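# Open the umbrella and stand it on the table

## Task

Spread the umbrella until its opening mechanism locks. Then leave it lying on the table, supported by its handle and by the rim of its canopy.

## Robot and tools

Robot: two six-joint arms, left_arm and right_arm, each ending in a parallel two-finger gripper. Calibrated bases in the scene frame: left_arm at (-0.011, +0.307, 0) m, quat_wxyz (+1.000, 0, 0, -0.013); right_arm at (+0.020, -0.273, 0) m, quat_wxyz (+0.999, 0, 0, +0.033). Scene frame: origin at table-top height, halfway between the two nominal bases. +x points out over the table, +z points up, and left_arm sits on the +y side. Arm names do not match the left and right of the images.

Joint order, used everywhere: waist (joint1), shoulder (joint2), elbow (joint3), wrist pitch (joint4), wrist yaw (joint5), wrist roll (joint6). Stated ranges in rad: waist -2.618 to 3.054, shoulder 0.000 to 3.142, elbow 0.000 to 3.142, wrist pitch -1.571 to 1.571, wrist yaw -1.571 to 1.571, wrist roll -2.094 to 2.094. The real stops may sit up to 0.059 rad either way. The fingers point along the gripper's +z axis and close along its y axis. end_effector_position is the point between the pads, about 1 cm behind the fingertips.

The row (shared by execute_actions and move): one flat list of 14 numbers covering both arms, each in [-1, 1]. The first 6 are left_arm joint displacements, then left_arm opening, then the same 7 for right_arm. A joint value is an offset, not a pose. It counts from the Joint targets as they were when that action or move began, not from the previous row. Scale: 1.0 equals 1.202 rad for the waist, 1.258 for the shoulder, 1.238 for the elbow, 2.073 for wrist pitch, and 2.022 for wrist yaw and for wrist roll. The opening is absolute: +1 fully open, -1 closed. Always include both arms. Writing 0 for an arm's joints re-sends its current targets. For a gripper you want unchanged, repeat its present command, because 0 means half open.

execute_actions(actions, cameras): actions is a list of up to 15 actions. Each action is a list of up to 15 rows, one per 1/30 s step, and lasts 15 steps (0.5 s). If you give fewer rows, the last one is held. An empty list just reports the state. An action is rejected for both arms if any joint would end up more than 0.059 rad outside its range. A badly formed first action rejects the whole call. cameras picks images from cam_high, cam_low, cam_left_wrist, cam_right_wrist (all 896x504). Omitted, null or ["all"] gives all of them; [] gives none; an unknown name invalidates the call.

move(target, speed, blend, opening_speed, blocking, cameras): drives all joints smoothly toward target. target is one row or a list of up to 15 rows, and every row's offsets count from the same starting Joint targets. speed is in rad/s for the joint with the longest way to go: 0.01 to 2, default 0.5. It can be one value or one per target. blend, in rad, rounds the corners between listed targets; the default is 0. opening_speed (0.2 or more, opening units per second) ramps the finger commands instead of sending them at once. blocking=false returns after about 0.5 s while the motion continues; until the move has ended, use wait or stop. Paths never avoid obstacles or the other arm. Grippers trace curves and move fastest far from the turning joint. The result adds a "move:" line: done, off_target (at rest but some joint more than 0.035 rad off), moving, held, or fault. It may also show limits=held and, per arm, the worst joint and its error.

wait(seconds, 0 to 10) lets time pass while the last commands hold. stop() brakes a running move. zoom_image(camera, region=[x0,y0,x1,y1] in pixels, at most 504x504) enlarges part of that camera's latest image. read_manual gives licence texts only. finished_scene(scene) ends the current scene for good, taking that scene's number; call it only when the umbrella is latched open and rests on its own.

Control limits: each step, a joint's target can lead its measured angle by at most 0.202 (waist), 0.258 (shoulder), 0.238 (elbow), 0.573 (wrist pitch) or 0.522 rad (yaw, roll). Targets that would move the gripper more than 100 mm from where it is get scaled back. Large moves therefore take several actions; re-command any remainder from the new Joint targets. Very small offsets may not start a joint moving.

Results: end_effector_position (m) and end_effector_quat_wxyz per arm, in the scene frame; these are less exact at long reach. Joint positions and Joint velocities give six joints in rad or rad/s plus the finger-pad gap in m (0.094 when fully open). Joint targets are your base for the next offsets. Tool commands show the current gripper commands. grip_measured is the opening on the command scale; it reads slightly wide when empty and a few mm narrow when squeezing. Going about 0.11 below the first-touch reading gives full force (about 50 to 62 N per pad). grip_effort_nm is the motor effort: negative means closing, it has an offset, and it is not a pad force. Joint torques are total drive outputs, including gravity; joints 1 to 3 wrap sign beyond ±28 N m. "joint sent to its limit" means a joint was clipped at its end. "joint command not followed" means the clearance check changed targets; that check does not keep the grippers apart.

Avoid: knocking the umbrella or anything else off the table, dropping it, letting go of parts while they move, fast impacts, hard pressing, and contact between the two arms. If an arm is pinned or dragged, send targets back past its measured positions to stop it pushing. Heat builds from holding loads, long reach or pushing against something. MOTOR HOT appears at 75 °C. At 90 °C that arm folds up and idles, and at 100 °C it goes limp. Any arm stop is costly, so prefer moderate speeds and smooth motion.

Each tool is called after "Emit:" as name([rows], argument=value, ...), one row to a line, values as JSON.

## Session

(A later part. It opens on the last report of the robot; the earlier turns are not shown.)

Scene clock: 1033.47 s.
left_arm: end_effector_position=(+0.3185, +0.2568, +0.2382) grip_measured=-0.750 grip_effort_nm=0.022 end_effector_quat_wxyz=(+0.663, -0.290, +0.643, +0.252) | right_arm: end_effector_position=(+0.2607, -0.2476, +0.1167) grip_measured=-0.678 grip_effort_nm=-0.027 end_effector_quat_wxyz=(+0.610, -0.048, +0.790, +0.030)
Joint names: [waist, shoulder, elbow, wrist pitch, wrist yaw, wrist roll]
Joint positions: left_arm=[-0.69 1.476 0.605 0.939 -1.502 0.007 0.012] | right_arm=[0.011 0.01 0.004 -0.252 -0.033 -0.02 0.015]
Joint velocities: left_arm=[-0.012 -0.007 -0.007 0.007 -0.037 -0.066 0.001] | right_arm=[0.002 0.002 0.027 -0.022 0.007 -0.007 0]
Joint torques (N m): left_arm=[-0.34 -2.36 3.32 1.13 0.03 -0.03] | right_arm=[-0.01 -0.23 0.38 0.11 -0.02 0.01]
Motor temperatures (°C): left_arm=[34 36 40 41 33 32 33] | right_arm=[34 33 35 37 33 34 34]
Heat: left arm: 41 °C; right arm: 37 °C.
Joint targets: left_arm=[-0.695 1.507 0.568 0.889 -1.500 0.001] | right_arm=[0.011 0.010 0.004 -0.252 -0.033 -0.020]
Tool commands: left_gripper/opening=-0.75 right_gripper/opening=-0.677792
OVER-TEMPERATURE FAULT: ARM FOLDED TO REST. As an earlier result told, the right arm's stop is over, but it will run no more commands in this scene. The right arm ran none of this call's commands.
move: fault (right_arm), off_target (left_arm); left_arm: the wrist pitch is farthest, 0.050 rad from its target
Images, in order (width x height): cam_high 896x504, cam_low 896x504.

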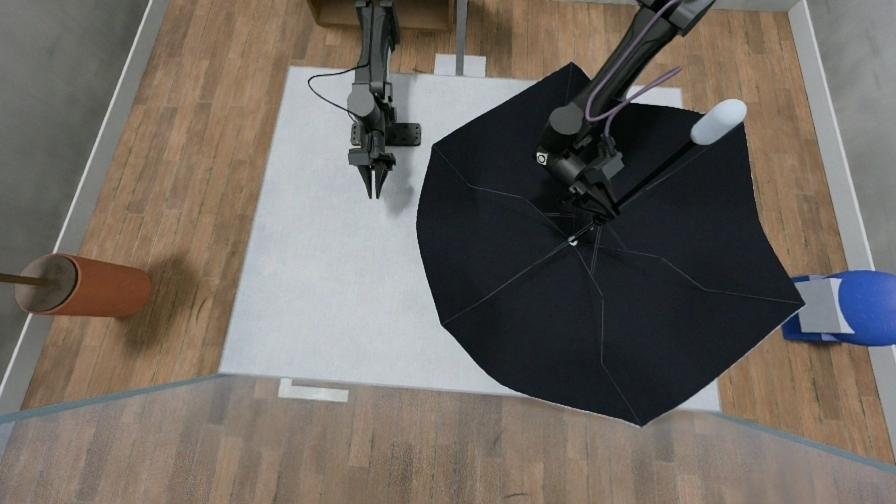

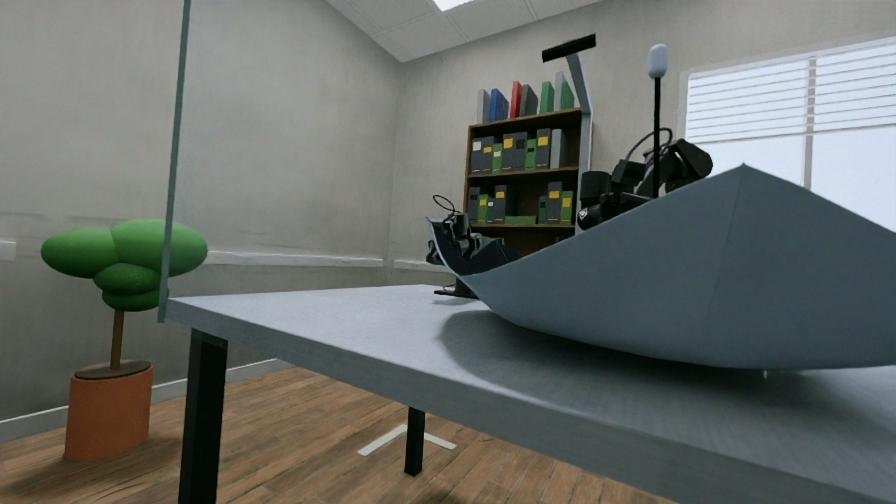

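Emit:
move(target=[0, 0.0600, -0.0300, 0.0500, 0, 0, -0.75, 0, 0, 0, 0, 0, 0, -0.6778], speed=0.12, cameras=["cam_high", "cam_low"])

Emit:
zoom_image(camera="cam_high", region=[440, 80, 800, 420])

Scene clock: 1038.67 s.
left_arm: end_effector_position=(+0.3191, +0.2552, +0.2339) grip_measured=-0.749 grip_effort_nm=-0.085 end_effector_quat_wxyz=(+0.673, -0.314, +0.629, +0.228) | right_arm: end_effector_position=(+0.2607, -0.2476, +0.1167) grip_measured=-0.678 grip_effort_nm=-0.027 end_effector_quat_wxyz=(+0.610, -0.048, +0.790, +0.030)
Joint names: [waist, shoulder, elbow, wrist pitch, wrist yaw, wrist roll]
Joint positions: left_arm=[-0.693 1.527 0.589 1.104 -1.508 0.029 0.012] | right_arm=[0.011 0.01 0.004 -0.252 -0.033 -0.02 0.015]
Joint velocities: left_arm=[0.002 0.002 -0.007 0.007 0.022 0.007 0.001] | right_arm=[-0.002 -0.017 0.002 -0.066 -0.051 0.037 0]
Joint torques (N m): left_arm=[-0.09 -0.7 1.37 0.47 0.14 -0.27] | right_arm=[0.01 -0.21 0.38 0.11 -0.01 0.02]
Motor temperatures (°C): left_arm=[34 36 40 41 33 32 33] | right_arm=[34 33 35 37 33 34 34]
Heat: left arm: 41 °C; right arm: 37 °C.
Joint targets: left_arm=[-0.695 1.583 0.531 0.993 -1.500 0.001] | right_arm=[0.011 0.010 0.004 -0.252 -0.033 -0.020]
Tool commands: left_gripper/opening=-0.75 right_gripper/opening=-0.677793
OVER-TEMPERATURE FAULT: ARM FOLDED TO REST. As an earlier result told, the right arm's stop is over, but it will run no more commands in this scene. The right arm ran none of this call's commands.
move: fault (right_arm), off_target (left_arm); left_arm: the wrist pitch is farthest, 0.111 rad from its target
Images, in order (width x height): cam_high 896x504, cam_low 896x504.

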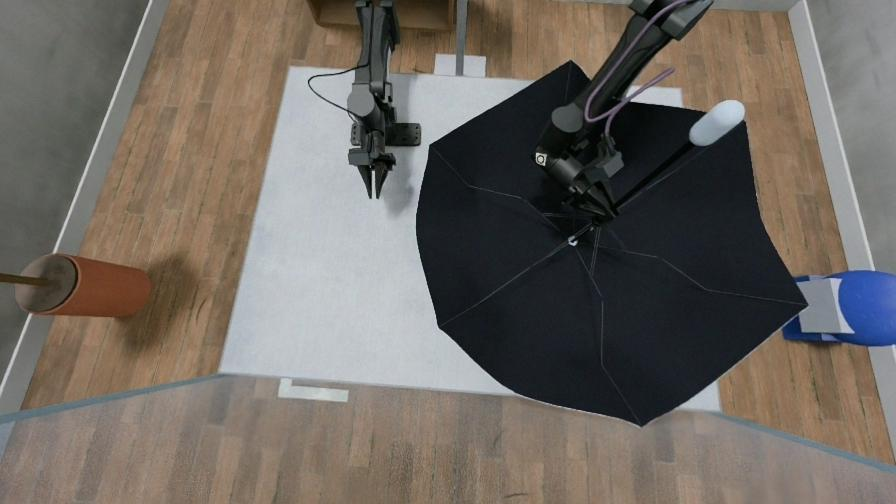

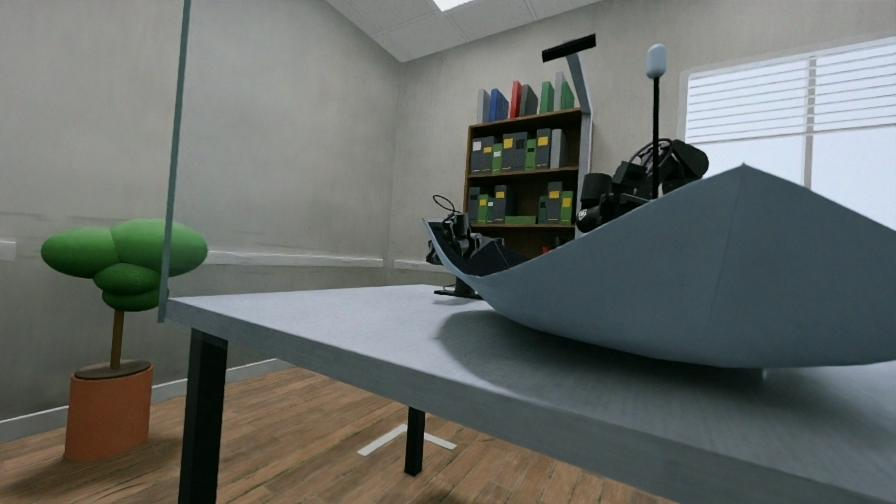

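Scaled by 1.400 from the camera's 896x504 image, which has a finer 1280x720 frame.

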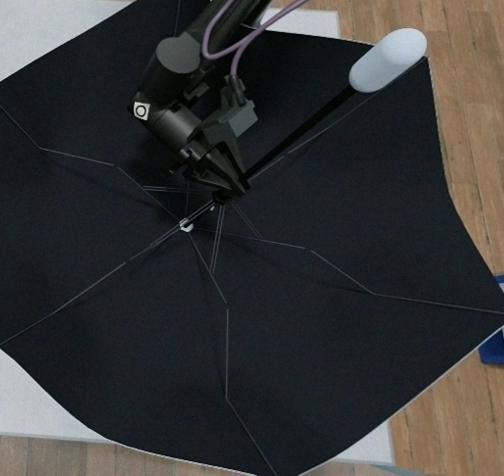

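Emit:
move(target=[0, 0.0294, -0.0250, -0.0690, 0, 0, -0.75, 0, 0, 0, 0, 0, 0, -0.6778], speed=0.12, cameras=["cam_high", "cam_low"])

Emit:
zoom_image(camera="cam_high", region=[440, 80, 800, 420])

Scene clock: 1042.23 s.
left_arm: end_effector_position=(+0.3198, +0.2533, +0.2238) grip_measured=-0.749 grip_effort_nm=-0.081 end_effector_quat_wxyz=(+0.665, -0.293, +0.641, +0.247) | right_arm: end_effector_position=(+0.2607, -0.2476, +0.1167) grip_measured=-0.678 grip_effort_nm=-0.032 end_effector_quat_wxyz=(+0.610, -0.048, +0.790, +0.030)
Joint names: [waist, shoulder, elbow, wrist pitch, wrist yaw, wrist roll]
Joint positions: left_arm=[-0.697 1.543 0.581 1.061 -1.507 0.025 0.012] | right_arm=[0.011 0.01 0.004 -0.252 -0.033 -0.02 0.015]
Joint velocities: left_arm=[-0.007 -0.002 0.007 0.007 -0.037 -0.051 -0.001] | right_arm=[0.002 -0.017 -0.017 -0.007 0.022 -0.022 0.001]
Joint torques (N m): left_arm=[0.25 0.73 -0.43 -0.55 0.11 -0.23] | right_arm=[-0.05 -0.21 0.36 0.11 0 0.01]
Motor temperatures (°C): left_arm=[34 36 40 41 33 32 33] | right_arm=[34 33 35 36 33 34 34]
Heat: left arm: 41 °C; right arm: 36 °C.
Joint targets: left_arm=[-0.694 1.620 0.500 0.850 -1.500 0.001] | right_arm=[0.011 0.010 0.004 -0.252 -0.033 -0.020]
Tool commands: left_gripper/opening=-0.75 right_gripper/opening=-0.677793
OVER-TEMPERATURE FAULT: ARM FOLDED TO REST. As an earlier result told, the right arm's stop is over, but it will run no more commands in this scene. The right arm ran none of this call's commands.
move: fault (right_arm), off_target (left_arm); left_arm: the wrist pitch is farthest, 0.211 rad from its target
Images, in order (width x height): cam_high 896x504, cam_low 896x504.

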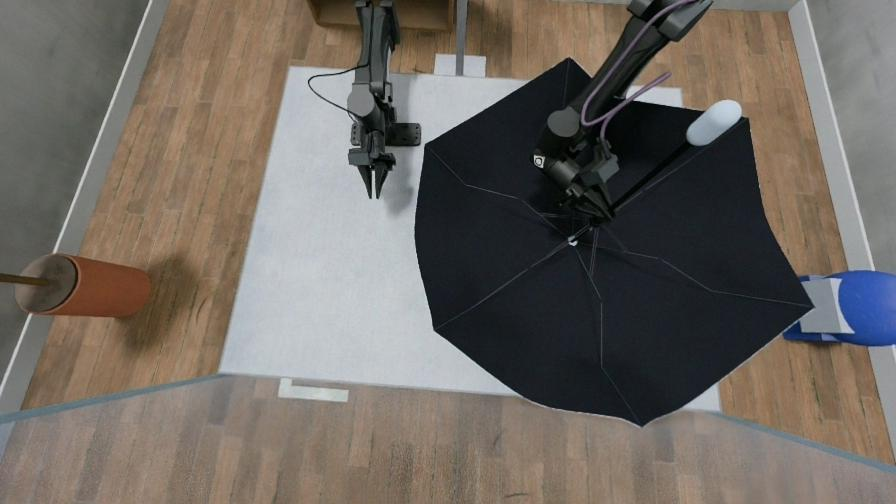

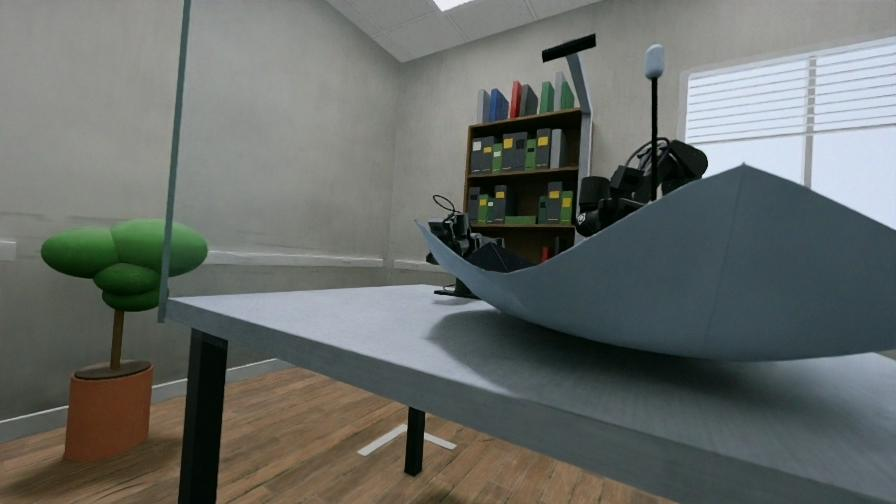

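Scaled by 1.400 from the camera's 896x504 image, which has a finer 1280x720 frame.

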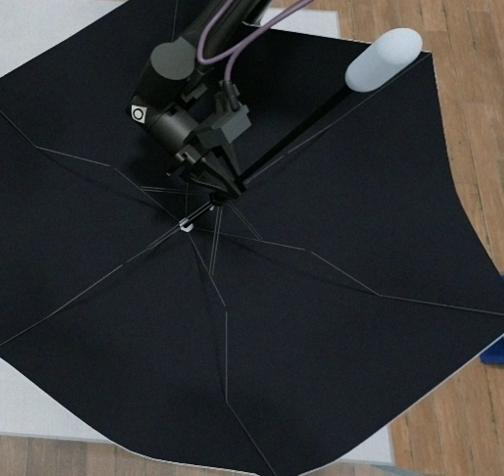

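Emit:
move(target=[0, 0.0477, -0.0323, -0.0100, 0, 0, -0.75, 0, 0, 0, 0, 0, 0, -0.6778], speed=0.12, cameras=["cam_high", "cam_low"])

Emit:
zoom_image(camera="cam_high", region=[440, 80, 800, 420])

Scene clock: 1051.23 s.
left_arm: end_effector_position=(+0.3198, +0.2510, +0.2143) grip_measured=-0.749 grip_effort_nm=-0.081 end_effector_quat_wxyz=(+0.662, -0.286, +0.645, +0.253) | right_arm: end_effector_position=(+0.2607, -0.2476, +0.1167) grip_measured=-0.678 grip_effort_nm=-0.032 end_effector_quat_wxyz=(+0.610, -0.048, +0.790, +0.030)
Joint names: [waist, shoulder, elbow, wrist pitch, wrist yaw, wrist roll]
Joint positions: left_arm=[-0.703 1.574 0.57 1.081 -1.511 0.024 0.012] | right_arm=[0.011 0.01 0.004 -0.252 -0.033 -0.02 0.015]
Joint velocities: left_arm=[0.002 -0.002 0.002 -0.11 0.081 -0.022 -0.001] | right_arm=[-0.007 0.012 -0.012 -0.066 0.051 -0.022 0]
Joint torques (N m): left_arm=[0.79 2.85 -2.99 -0.98 0.13 -0.22] | right_arm=[-0.01 -0.25 0.4 0.11 -0.01 0.01]
Motor temperatures (°C): left_arm=[34 36 40 40 33 32 32] | right_arm=[34 33 35 36 33 34 34]
Heat: left arm: 40 °C; right arm: 36 °C.
Joint targets: left_arm=[-0.694 1.680 0.460 0.829 -1.500 0.001] | right_arm=[0.011 0.010 0.004 -0.252 -0.033 -0.020]
Tool commands: left_gripper/opening=-0.75 right_gripper/opening=-0.677793
OVER-TEMPERATURE FAULT: ARM FOLDED TO REST. As an earlier result told, the right arm's stop is over, but it will run no more commands in this scene. The right arm ran none of this call's commands.
move: fault (right_arm), off_target (left_arm); left_arm: the wrist pitch is farthest, 0.252 rad from its target
Images, in order (width x height): cam_high 896x504, cam_low 896x504.

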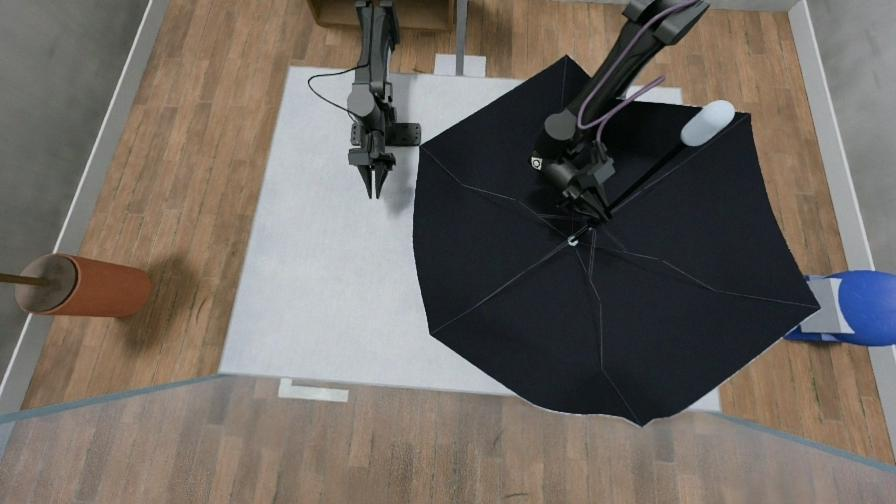

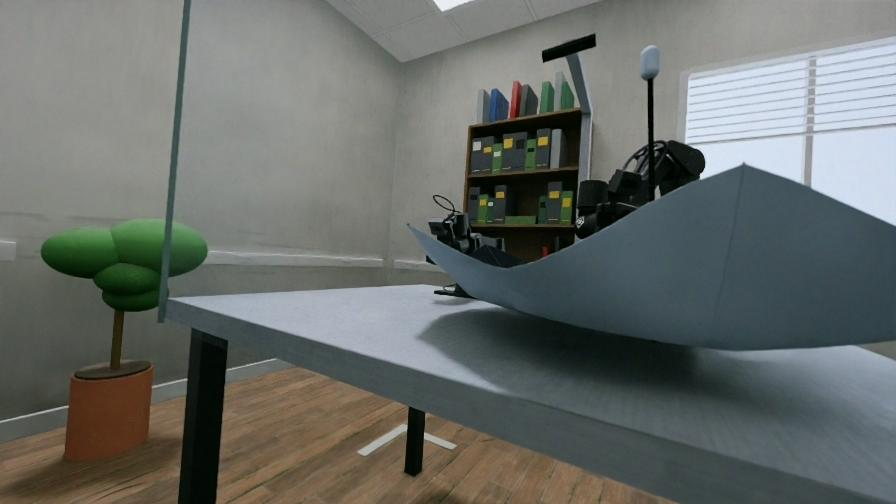

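Scaled by 1.400 from the camera's 896x504 image, which has a finer 1280x720 frame.

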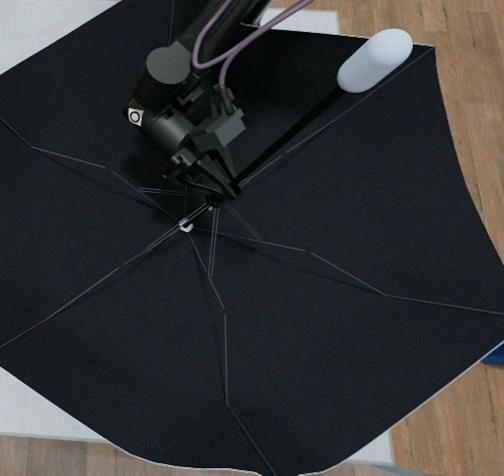

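Emit:
move(target=[0, 0.0400, -0.0280, 0.0000, 0, 0, -0.75, 0, 0, 0, 0, 0, 0, -0.6778], speed=0.12, cameras=["cam_high", "cam_low"])

Emit:
zoom_image(camera="cam_high", region=[440, 80, 800, 420])

Scene clock: 1055.17 s.
left_arm: end_effector_position=(+0.3205, +0.2475, +0.2077) grip_measured=-0.749 grip_effort_nm=-0.071 end_effector_quat_wxyz=(+0.666, -0.283, +0.646, +0.245) | right_arm: end_effector_position=(+0.2607, -0.2476, +0.1167) grip_measured=-0.678 grip_effort_nm=-0.027 end_effector_quat_wxyz=(+0.610, -0.048, +0.790, +0.030)
Joint names: [waist, shoulder, elbow, wrist pitch, wrist yaw, wrist roll]
Joint positions: left_arm=[-0.71 1.602 0.555 1.135 -1.5 0.028 0.012] | right_arm=[0.011 0.01 0.004 -0.252 -0.033 -0.02 0.015]
Joint velocities: left_arm=[-0.007 0.017 0.002 0.022 -0.022 -0.081 0.001] | right_arm=[0.007 -0.007 -0.012 0.037 -0.022 0.037 0.002]
Joint torques (N m): left_arm=[1.37 4.51 -4.81 -1.56 0.04 -0.26] | right_arm=[-0.02 -0.23 0.39 0.1 0 0.03]
Motor temperatures (°C): left_arm=[34 36 40 41 33 32 32] | right_arm=[34 33 35 36 33 34 34]
Heat: left arm: 41 °C; right arm: 36 °C.
Joint targets: left_arm=[-0.695 1.730 0.426 0.829 -1.500 0.001] | right_arm=[0.011 0.010 0.004 -0.252 -0.033 -0.020]
Tool commands: left_gripper/opening=-0.75 right_gripper/opening=-0.677793
OVER-TEMPERATURE FAULT: ARM FOLDED TO REST. As an earlier result told, the right arm's stop is over, but it will run no more commands in this scene. The right arm ran none of this call's commands.
move: fault (right_arm), off_target (left_arm); left_arm: the wrist pitch is farthest, 0.306 rad from its target
Images, in order (width x height): cam_high 896x504, cam_low 896x504.

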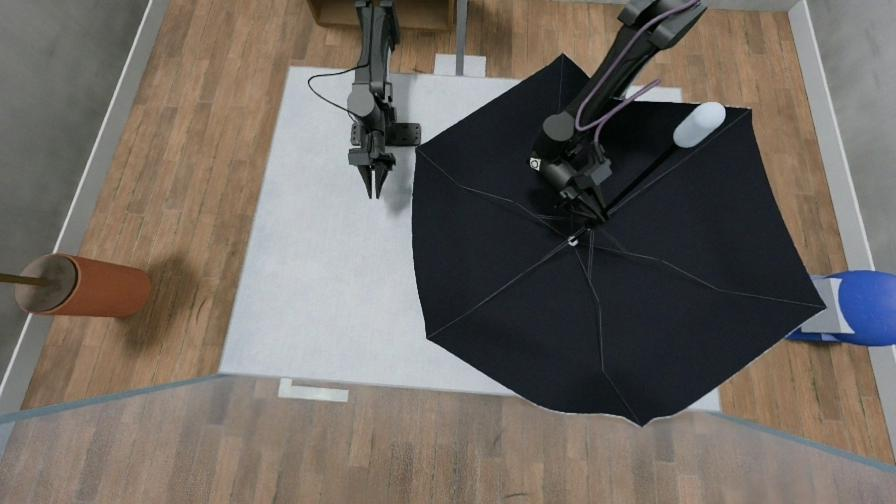

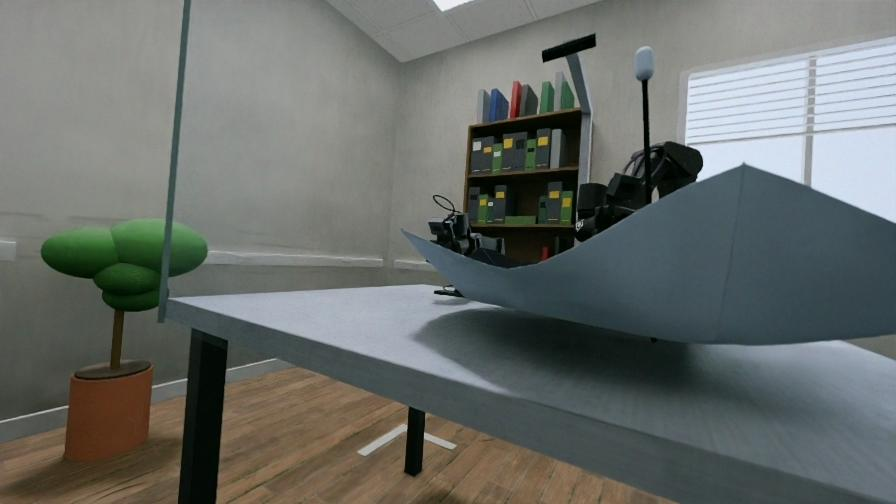

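Scaled by 1.400 from the camera's 896x504 image, which has a finer 1280x720 frame.

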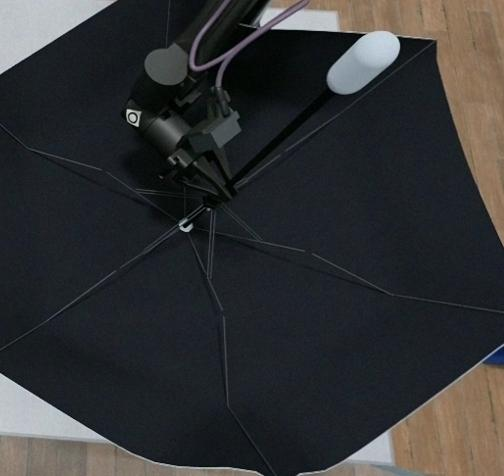

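Emit:
move(target=[0.0250, 0.0480, -0.0280, 0.0000, 0, 0, -0.75, 0, 0, 0, 0, 0, 0, -0.6778], speed=0.12, cameras=["cam_high", "cam_low"])

Emit:
zoom_image(camera="cam_high", region=[440, 80, 800, 420])

Scene clock: 1059.33 s.
left_arm: end_effector_position=(+0.3217, +0.2462, +0.2066) grip_measured=-0.749 grip_effort_nm=-0.076 end_effector_quat_wxyz=(+0.671, -0.285, +0.643, +0.235) | right_arm: end_effector_position=(+0.2607, -0.2476, +0.1167) grip_measured=-0.678 grip_effort_nm=-0.032 end_effector_quat_wxyz=(+0.610, -0.048, +0.790, +0.030)
Joint names: [waist, shoulder, elbow, wrist pitch, wrist yaw, wrist roll]
Joint positions: left_arm=[-0.71 1.624 0.548 1.211 -1.49 0.055 0.012] | right_arm=[0.011 0.01 0.004 -0.252 -0.033 -0.02 0.015]
Joint velocities: left_arm=[0.002 0.007 0.002 -0.095 -0.081 -0.037 0] | right_arm=[0.002 0.007 -0.007 -0.081 -0.022 -0.022 -0.001]
Joint torques (N m): left_arm=[3.41 5.56 -5.33 -1.77 -0.03 -0.47] | right_arm=[0.03 -0.16 0.39 0.1 0 0.02]
Motor temperatures (°C): left_arm=[34 36 40 41 33 32 32] | right_arm=[34 33 35 36 33 34 34]
Heat: left arm: 41 °C; right arm: 36 °C.
Joint targets: left_arm=[-0.671 1.766 0.414 0.886 -1.498 0.009] | right_arm=[0.011 0.010 0.004 -0.252 -0.033 -0.020]
Tool commands: left_gripper/opening=-0.75 right_gripper/opening=-0.677793
OVER-TEMPERATURE FAULT: ARM FOLDED TO REST. As an earlier result told, the right arm's stop is over, but it will run no more commands in this scene. The right arm ran none of this call's commands.
move: fault (right_arm), off_target (left_arm); left_arm: the wrist pitch is farthest, 0.382 rad from its target
Images, in order (width x height): cam_high 896x504, cam_low 896x504.

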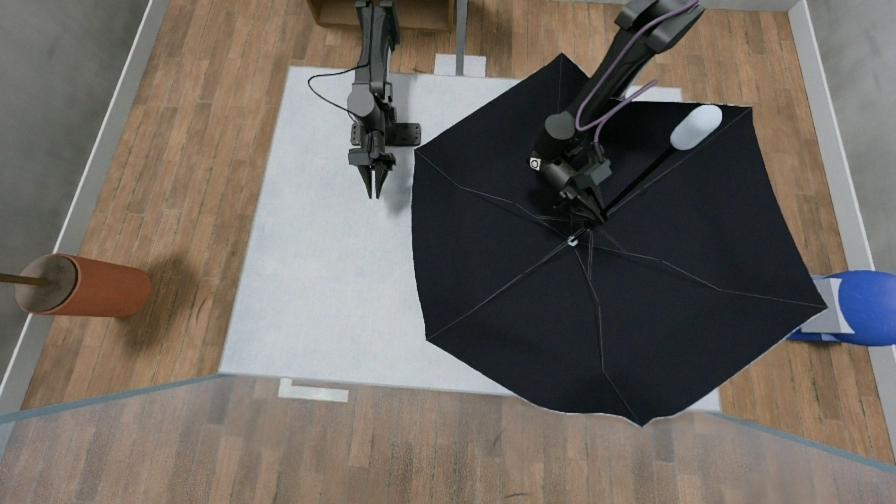

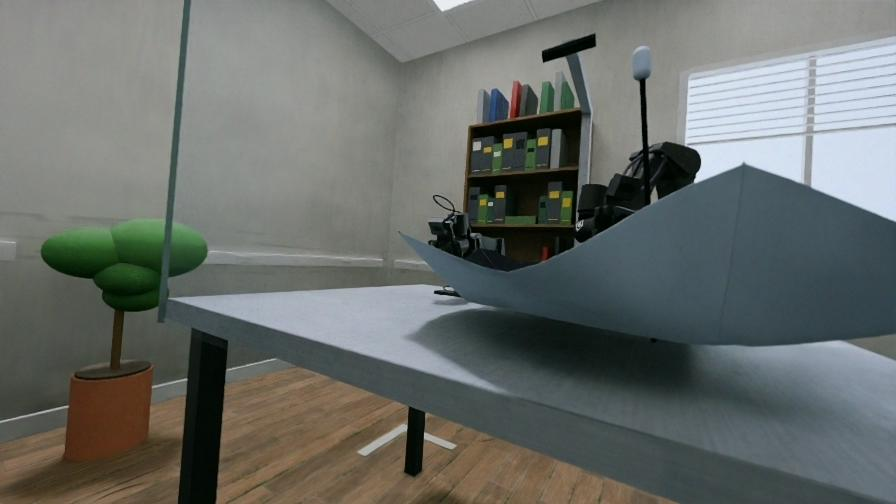

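Scaled by 1.400 from the camera's 896x504 image, which has a finer 1280x720 frame.

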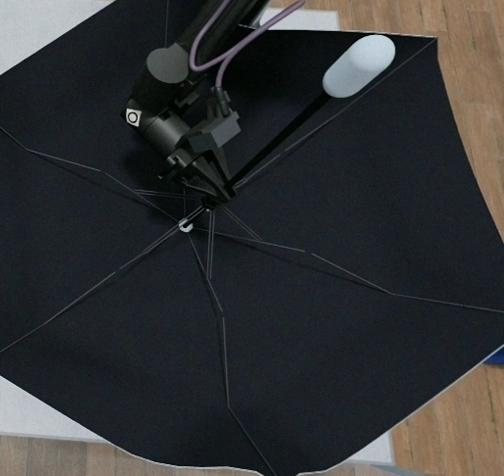

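Emit:
move(target=[-0.0241, -0.1717, 0.1300, 0.0357, -0.001, -0.004, -0.75, 0, 0, 0, 0, 0, 0, -0.6778], speed=0.15, cameras=["cam_high", "cam_low"])

Emit:
zoom_image(camera="cam_high", region=[540, 140, 680, 280])

Scene clock: 1068.17 s.
left_arm: end_effector_position=(+0.3191, +0.2489, +0.2280) grip_measured=-0.749 grip_effort_nm=-0.071 end_effector_quat_wxyz=(+0.669, -0.296, +0.640, +0.236) | right_arm: end_effector_position=(+0.2607, -0.2476, +0.1167) grip_measured=-0.678 grip_effort_nm=-0.037 end_effector_quat_wxyz=(+0.610, -0.048, +0.790, +0.030)
Joint names: [waist, shoulder, elbow, wrist pitch, wrist yaw, wrist roll]
Joint positions: left_arm=[-0.71 1.533 0.588 1.057 -1.508 0.017 0.012] | right_arm=[0.011 0.01 0.004 -0.252 -0.033 -0.02 0.015]
Joint velocities: left_arm=[-0.017 0.002 0.017 -0.007 0.022 -0.022 0] | right_arm=[0.007 -0.007 0.017 -0.022 -0.037 -0.022 0]
Joint torques (N m): left_arm=[0.88 -3.56 4.82 0.65 0.11 -0.13] | right_arm=[-0.05 -0.17 0.32 0.1 -0.02 0.02]
Motor temperatures (°C): left_arm=[34 36 40 42 33 32 32] | right_arm=[34 33 35 36 33 34 34]
Heat: left arm: 42 °C; right arm: 36 °C.
Joint targets: left_arm=[-0.700 1.550 0.575 0.960 -1.500 0.001] | right_arm=[0.011 0.010 0.004 -0.252 -0.033 -0.020]
Tool commands: left_gripper/opening=-0.75 right_gripper/opening=-0.677793
OVER-TEMPERATURE FAULT: ARM FOLDED TO REST. As an earlier result told, the right arm's stop is over, but it will run no more commands in this scene. The right arm ran none of this call's commands.
move: fault (right_arm), off_target (left_arm); left_arm: the wrist pitch is farthest, 0.097 rad from its target
Images, in order (width x height): cam_high 896x504, cam_low 896x504.

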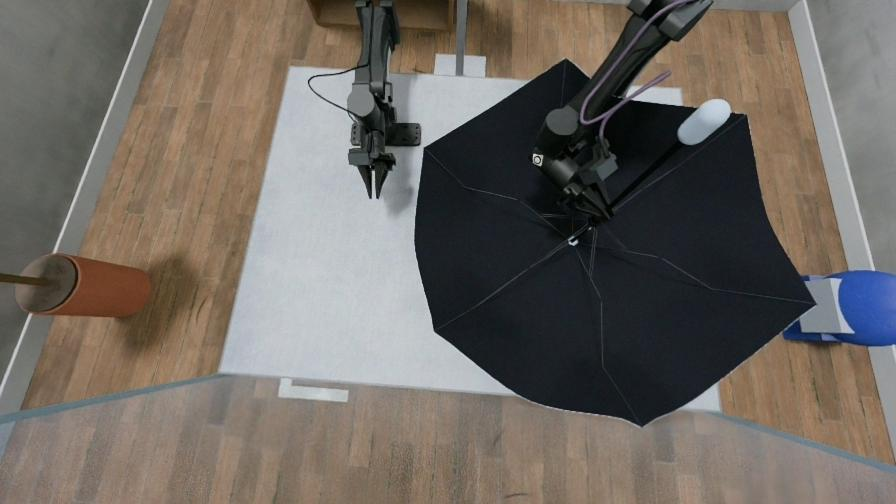

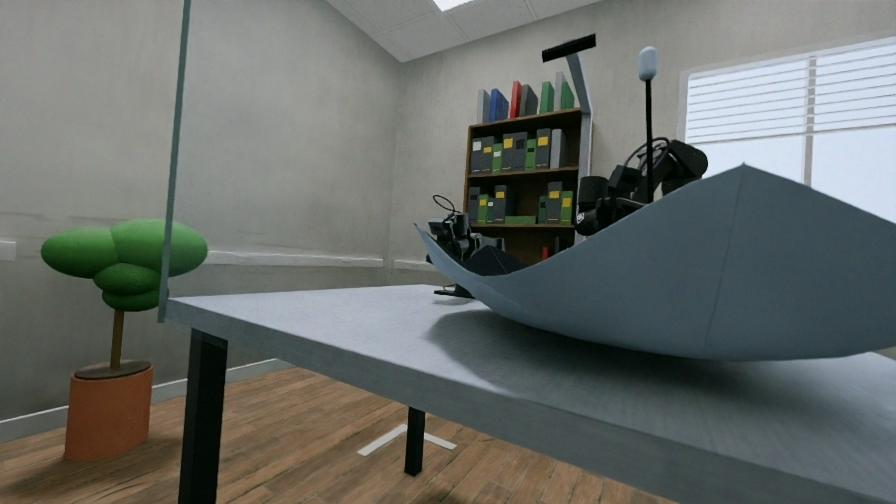

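Scaled by 3.600 from the camera's 896x504 image, which has a finer 1280x720 frame.

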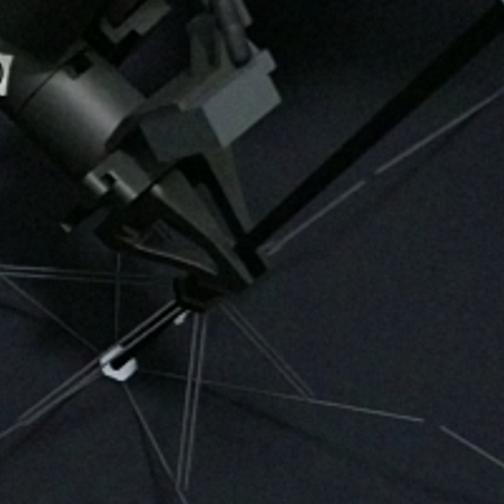

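Emit:
zoom_image(camera="cam_high", region=[565, 200, 625, 250])

Emit:
zoom_image(camera="cam_low", region=[560, 130, 720, 260])

Scaled by 8.400 from the camera's 896x504 image, which has a finer 1280x720 frame.

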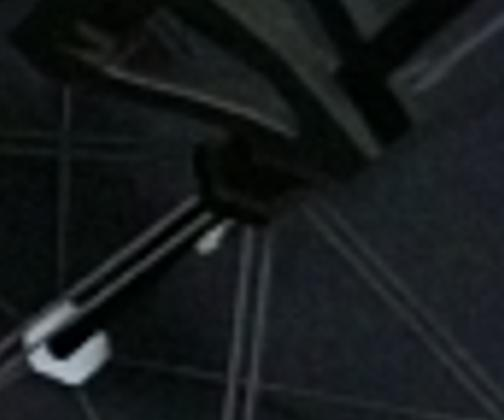

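Scaled by 3.150 from the camera's 896x504 image, which has a finer 1280x720 frame.

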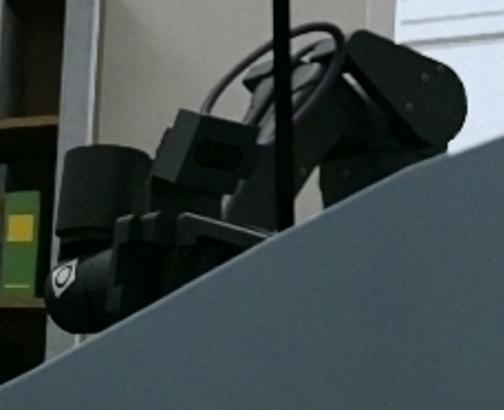

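Emit:
move([
  [0, -0.0655, 0.0493, -0.1825, 0, -0.1241, -0.75, 0, 0, 0, 0, 0, 0, -0.6778],
  [0, -0.0788, 0.1107, -0.3479, 0, -0.2478, -0.75, 0, 0, 0, 0, 0, 0, -0.6778],
  [0, -0.0666, 0.1822, -0.5038, 0, -0.3714, -0.75, 0, 0, 0, 0, 0, 0, -0.6778],
  [0, -0.0339, 0.2593, -0.6506, 0, -0.4951, -0.75, 0, 0, 0, 0, 0, 0, -0.6778],
  [0, 0.0244, 0.3515, -0.8150, 0, -0.6434, -0.75, 0, 0, 0, 0, 0, 0, -0.6778],
  [0, 0.0882, 0.4302, -0.9539, 0, -0.7773, -0.75, 0, 0, 0, 0, 0, 0, -0.6778],
], speed=0.3, blend=0.05, cameras=["cam_high", "cam_low", "cam_left_wrist"])

Emit:
zoom_image(camera="cam_high", region=[540, 140, 680, 280])

Scene clock: 1152.17 s.
left_arm: end_effector_position=(+0.3158, +0.2522, +0.2312) grip_measured=-0.749 grip_effort_nm=-0.076 end_effector_quat_wxyz=(+0.637, -0.293, +0.655, +0.280) | right_arm: end_effector_position=(+0.2607, -0.2476, +0.1167) grip_measured=-0.678 grip_effort_nm=-0.037 end_effector_quat_wxyz=(+0.610, -0.048, +0.790, +0.030)
Joint names: [waist, shoulder, elbow, wrist pitch, wrist yaw, wrist roll]
Joint positions: left_arm=[-0.71 1.635 1.092 -1.013 -1.54 -1.562 0.012] | right_arm=[0.011 0.01 0.004 -0.252 -0.033 -0.02 0.015]
Joint velocities: left_arm=[-0.002 0.002 -0.002 -0.022 0.022 -0.007 0] | right_arm=[-0.012 -0.002 0.007 -0.007 -0.051 0.007 -0.001]
Joint torques (N m): left_arm=[0.91 -3.97 7.34 0.49 -0.26 -0.05] | right_arm=[0.03 -0.23 0.39 0.11 0 0.01]
Motor temperatures (°C): left_arm=[34 35 41 38 33 32 32] | right_arm=[34 33 34 34 33 34 34]
Heat: left arm: 41 °C; right arm: 34 °C.
Joint targets: left_arm=[-0.700 1.661 1.108 -1.018 -1.500 -1.571] | right_arm=[0.011 0.010 0.004 -0.252 -0.033 -0.020]
Tool commands: left_gripper/opening=-0.75 right_gripper/opening=-0.677793
OVER-TEMPERATURE FAULT: ARM FOLDED TO REST. As an earlier result told, the right arm's stop is over, but it will run no more commands in this scene. The right arm ran none of this call's commands.
move: fault (right_arm), off_target (left_arm); left_arm: the wrist yaw is farthest, 0.040 rad from its target
Images, in order (width x height): cam_high 896x504, cam_low 896x504, cam_left_wrist 896x504.

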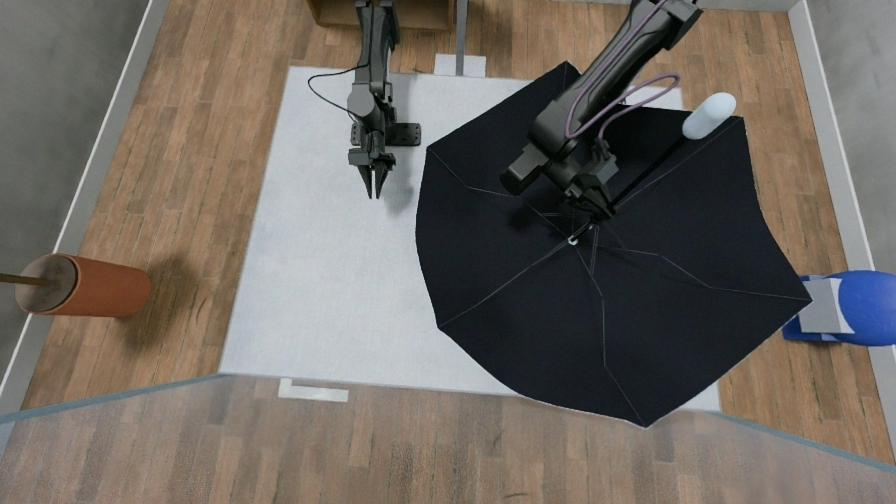

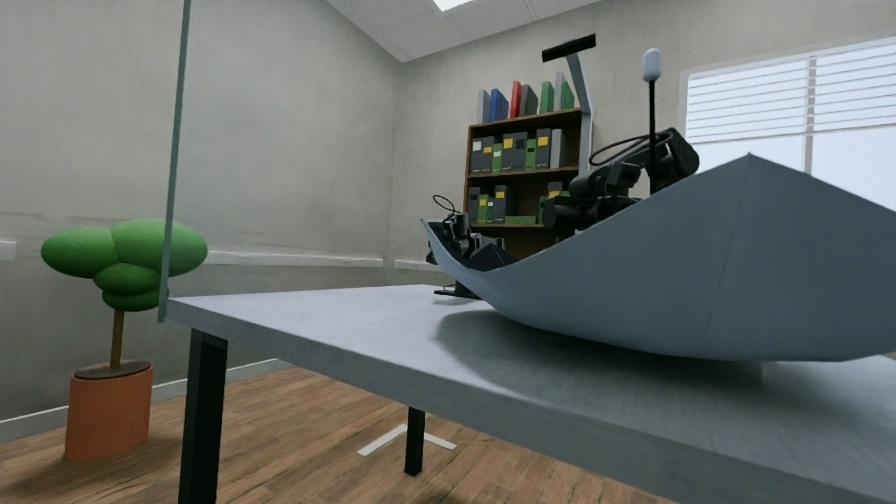

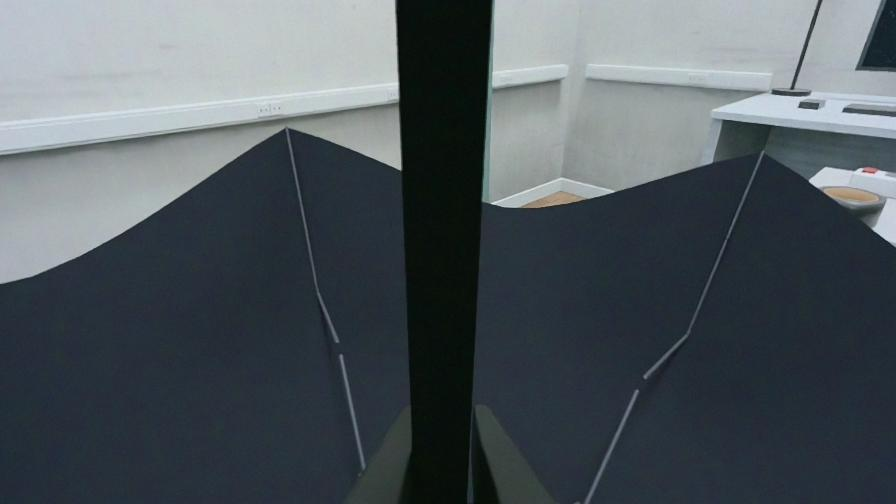

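Scaled by 3.600 from the camera's 896x504 image, which has a finer 1280x720 frame.

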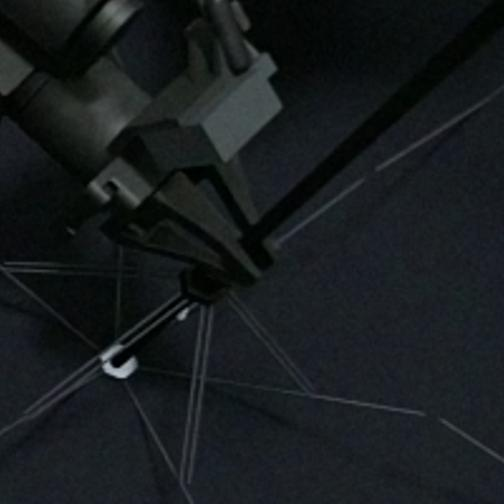

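Emit:
move(target=[0, 0.0498, -0.0832, 0.0796, 0, 0, -0.75, 0, 0, 0, 0, 0, 0, -0.6778], speed=0.12, cameras=["cam_high", "cam_low"])

Emit:
zoom_image(camera="cam_high", region=[540, 140, 680, 280])

Scene clock: 1158.30 s.
left_arm: end_effector_position=(+0.3185, +0.2499, +0.2236) grip_measured=-0.749 grip_effort_nm=-0.071 end_effector_quat_wxyz=(+0.651, -0.297, +0.641, +0.276) | right_arm: end_effector_position=(+0.2607, -0.2476, +0.1167) grip_measured=-0.678 grip_effort_nm=-0.042 end_effector_quat_wxyz=(+0.610, -0.048, +0.790, +0.030)
Joint names: [waist, shoulder, elbow, wrist pitch, wrist yaw, wrist roll]
Joint positions: left_arm=[-0.71 1.656 1.059 -0.921 -1.572 -1.552 0.012] | right_arm=[0.011 0.01 0.004 -0.252 -0.033 -0.02 0.015]
Joint velocities: left_arm=[0.002 -0.007 -0.002 0.11 0.022 0.007 0] | right_arm=[-0.022 0.007 0.002 -0.037 0.037 -0.066 0]
Joint torques (N m): left_arm=[0.91 -1.2 1.8 1.36 0.05 -0.16] | right_arm=[0.02 -0.21 0.38 0.11 -0.01 0.02]
Motor temperatures (°C): left_arm=[34 36 40 38 33 32 31] | right_arm=[34 33 34 34 33 34 34]
Heat: left arm: 40 °C; right arm: 34 °C.
Joint targets: left_arm=[-0.700 1.723 1.004 -0.853 -1.500 -1.571] | right_arm=[0.011 0.010 0.004 -0.252 -0.033 -0.020]
Tool commands: left_gripper/opening=-0.75 right_gripper/opening=-0.677792
OVER-TEMPERATURE FAULT: ARM FOLDED TO REST. As an earlier result told, the right arm's stop is over, but it will run no more commands in this scene. The right arm ran none of this call's commands.
move: fault (right_arm), off_target (left_arm); left_arm: the wrist yaw is farthest, 0.072 rad from its target
Images, in order (width x height): cam_high 896x504, cam_low 896x504.

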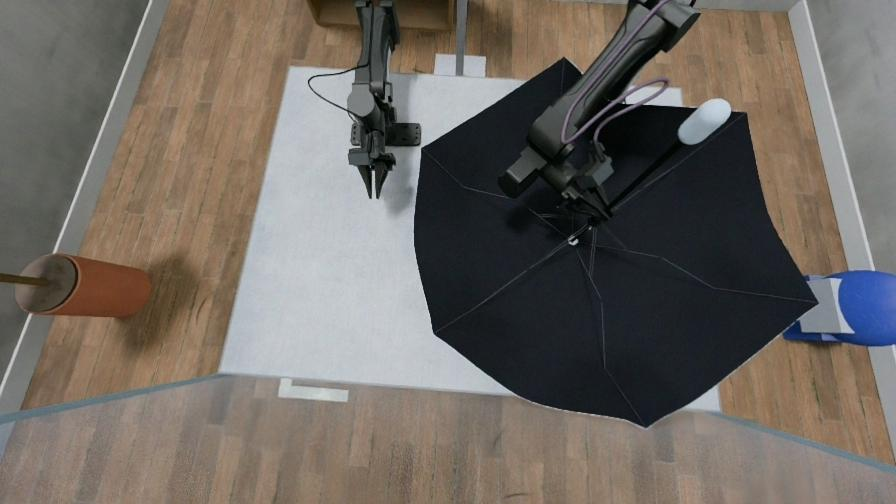

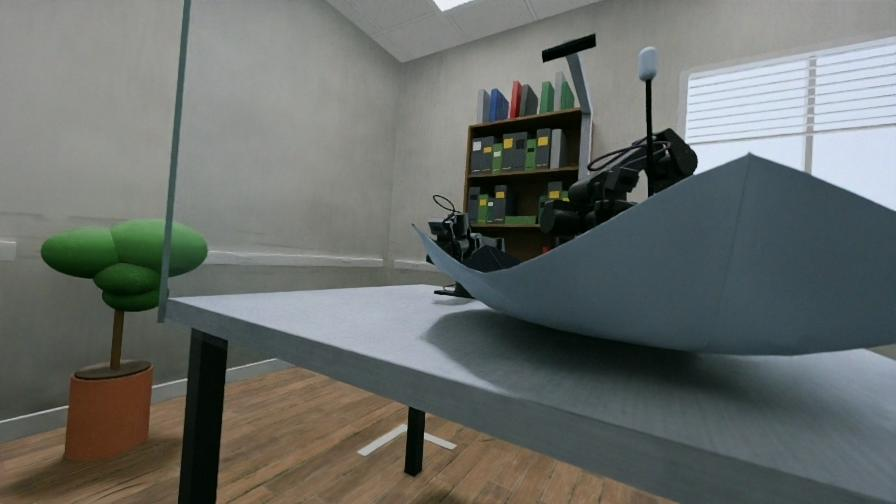

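Scaled by 3.600 from the camera's 896x504 image, which has a finer 1280x720 frame.

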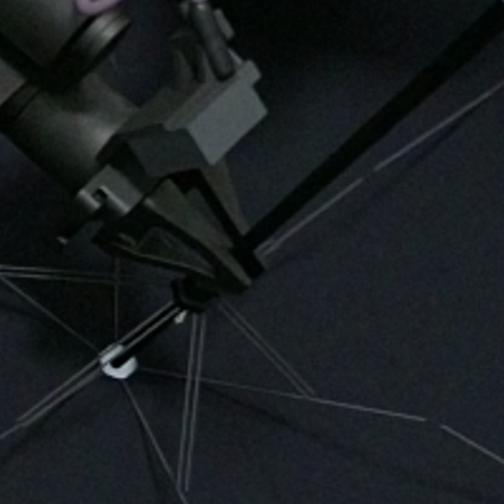

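Emit:
move(target=[0, 0.0501, -0.0485, 0.0603, 0, 0, -0.75, 0, 0, 0, 0, 0, 0, -0.6778], speed=0.12, cameras=["cam_high", "cam_low"])

Emit:
zoom_image(camera="cam_high", region=[540, 140, 680, 280])

Scene clock: 1166.10 s.
left_arm: end_effector_position=(+0.3208, +0.2411, +0.2115) grip_measured=-0.748 grip_effort_nm=-0.105 end_effector_quat_wxyz=(+0.657, -0.300, +0.640, +0.262) | right_arm: end_effector_position=(+0.2607, -0.2476, +0.1167) grip_measured=-0.678 grip_effort_nm=-0.027 end_effector_quat_wxyz=(+0.610, -0.048, +0.790, +0.030)
Joint names: [waist, shoulder, elbow, wrist pitch, wrist yaw, wrist roll]
Joint positions: left_arm=[-0.727 1.678 1.03 -0.817 -1.572 -1.524 0.012] | right_arm=[0.011 0.01 0.004 -0.252 -0.033 -0.02 0.015]
Joint velocities: left_arm=[-0.017 -0.012 0.007 -0.037 0.081 -0.037 0] | right_arm=[-0.007 0.012 0.002 0.007 -0.066 -0.022 0]
Joint torques (N m): left_arm=[2.4 1.83 -0.57 1.63 0.06 -0.5] | right_arm=[-0.01 -0.23 0.39 0.11 0 0.01]
Motor temperatures (°C): left_arm=[34 35 40 38 32 32 31] | right_arm=[34 33 34 34 33 34 34]
Heat: left arm: 40 °C; right arm: 34 °C.
Joint targets: left_arm=[-0.700 1.786 0.944 -0.728 -1.501 -1.571] | right_arm=[0.011 0.010 0.004 -0.252 -0.033 -0.020]
Tool commands: left_gripper/opening=-0.75 right_gripper/opening=-0.677793
OVER-TEMPERATURE FAULT: ARM FOLDED TO REST. As an earlier result told, the right arm's stop is over, but it will run no more commands in this scene. The right arm ran none of this call's commands.
move: fault (right_arm), off_target (left_arm); left_arm: the shoulder is farthest, 0.108 rad from its target
Images, in order (width x height): cam_high 896x504, cam_low 896x504.

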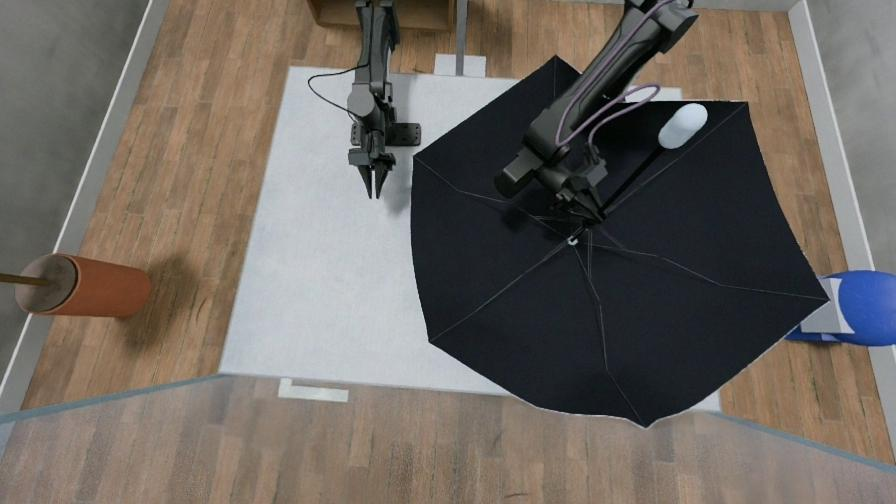

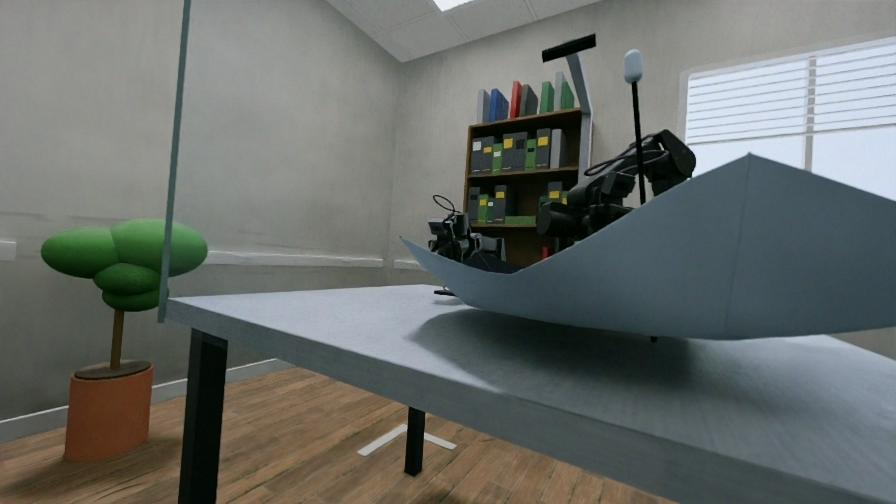

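Scaled by 3.600 from the camera's 896x504 image, which has a finer 1280x720 frame.

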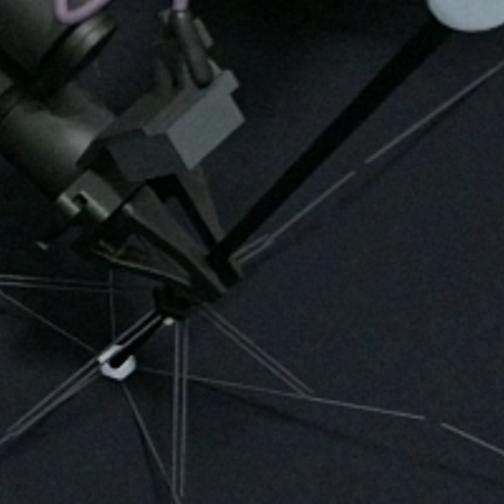

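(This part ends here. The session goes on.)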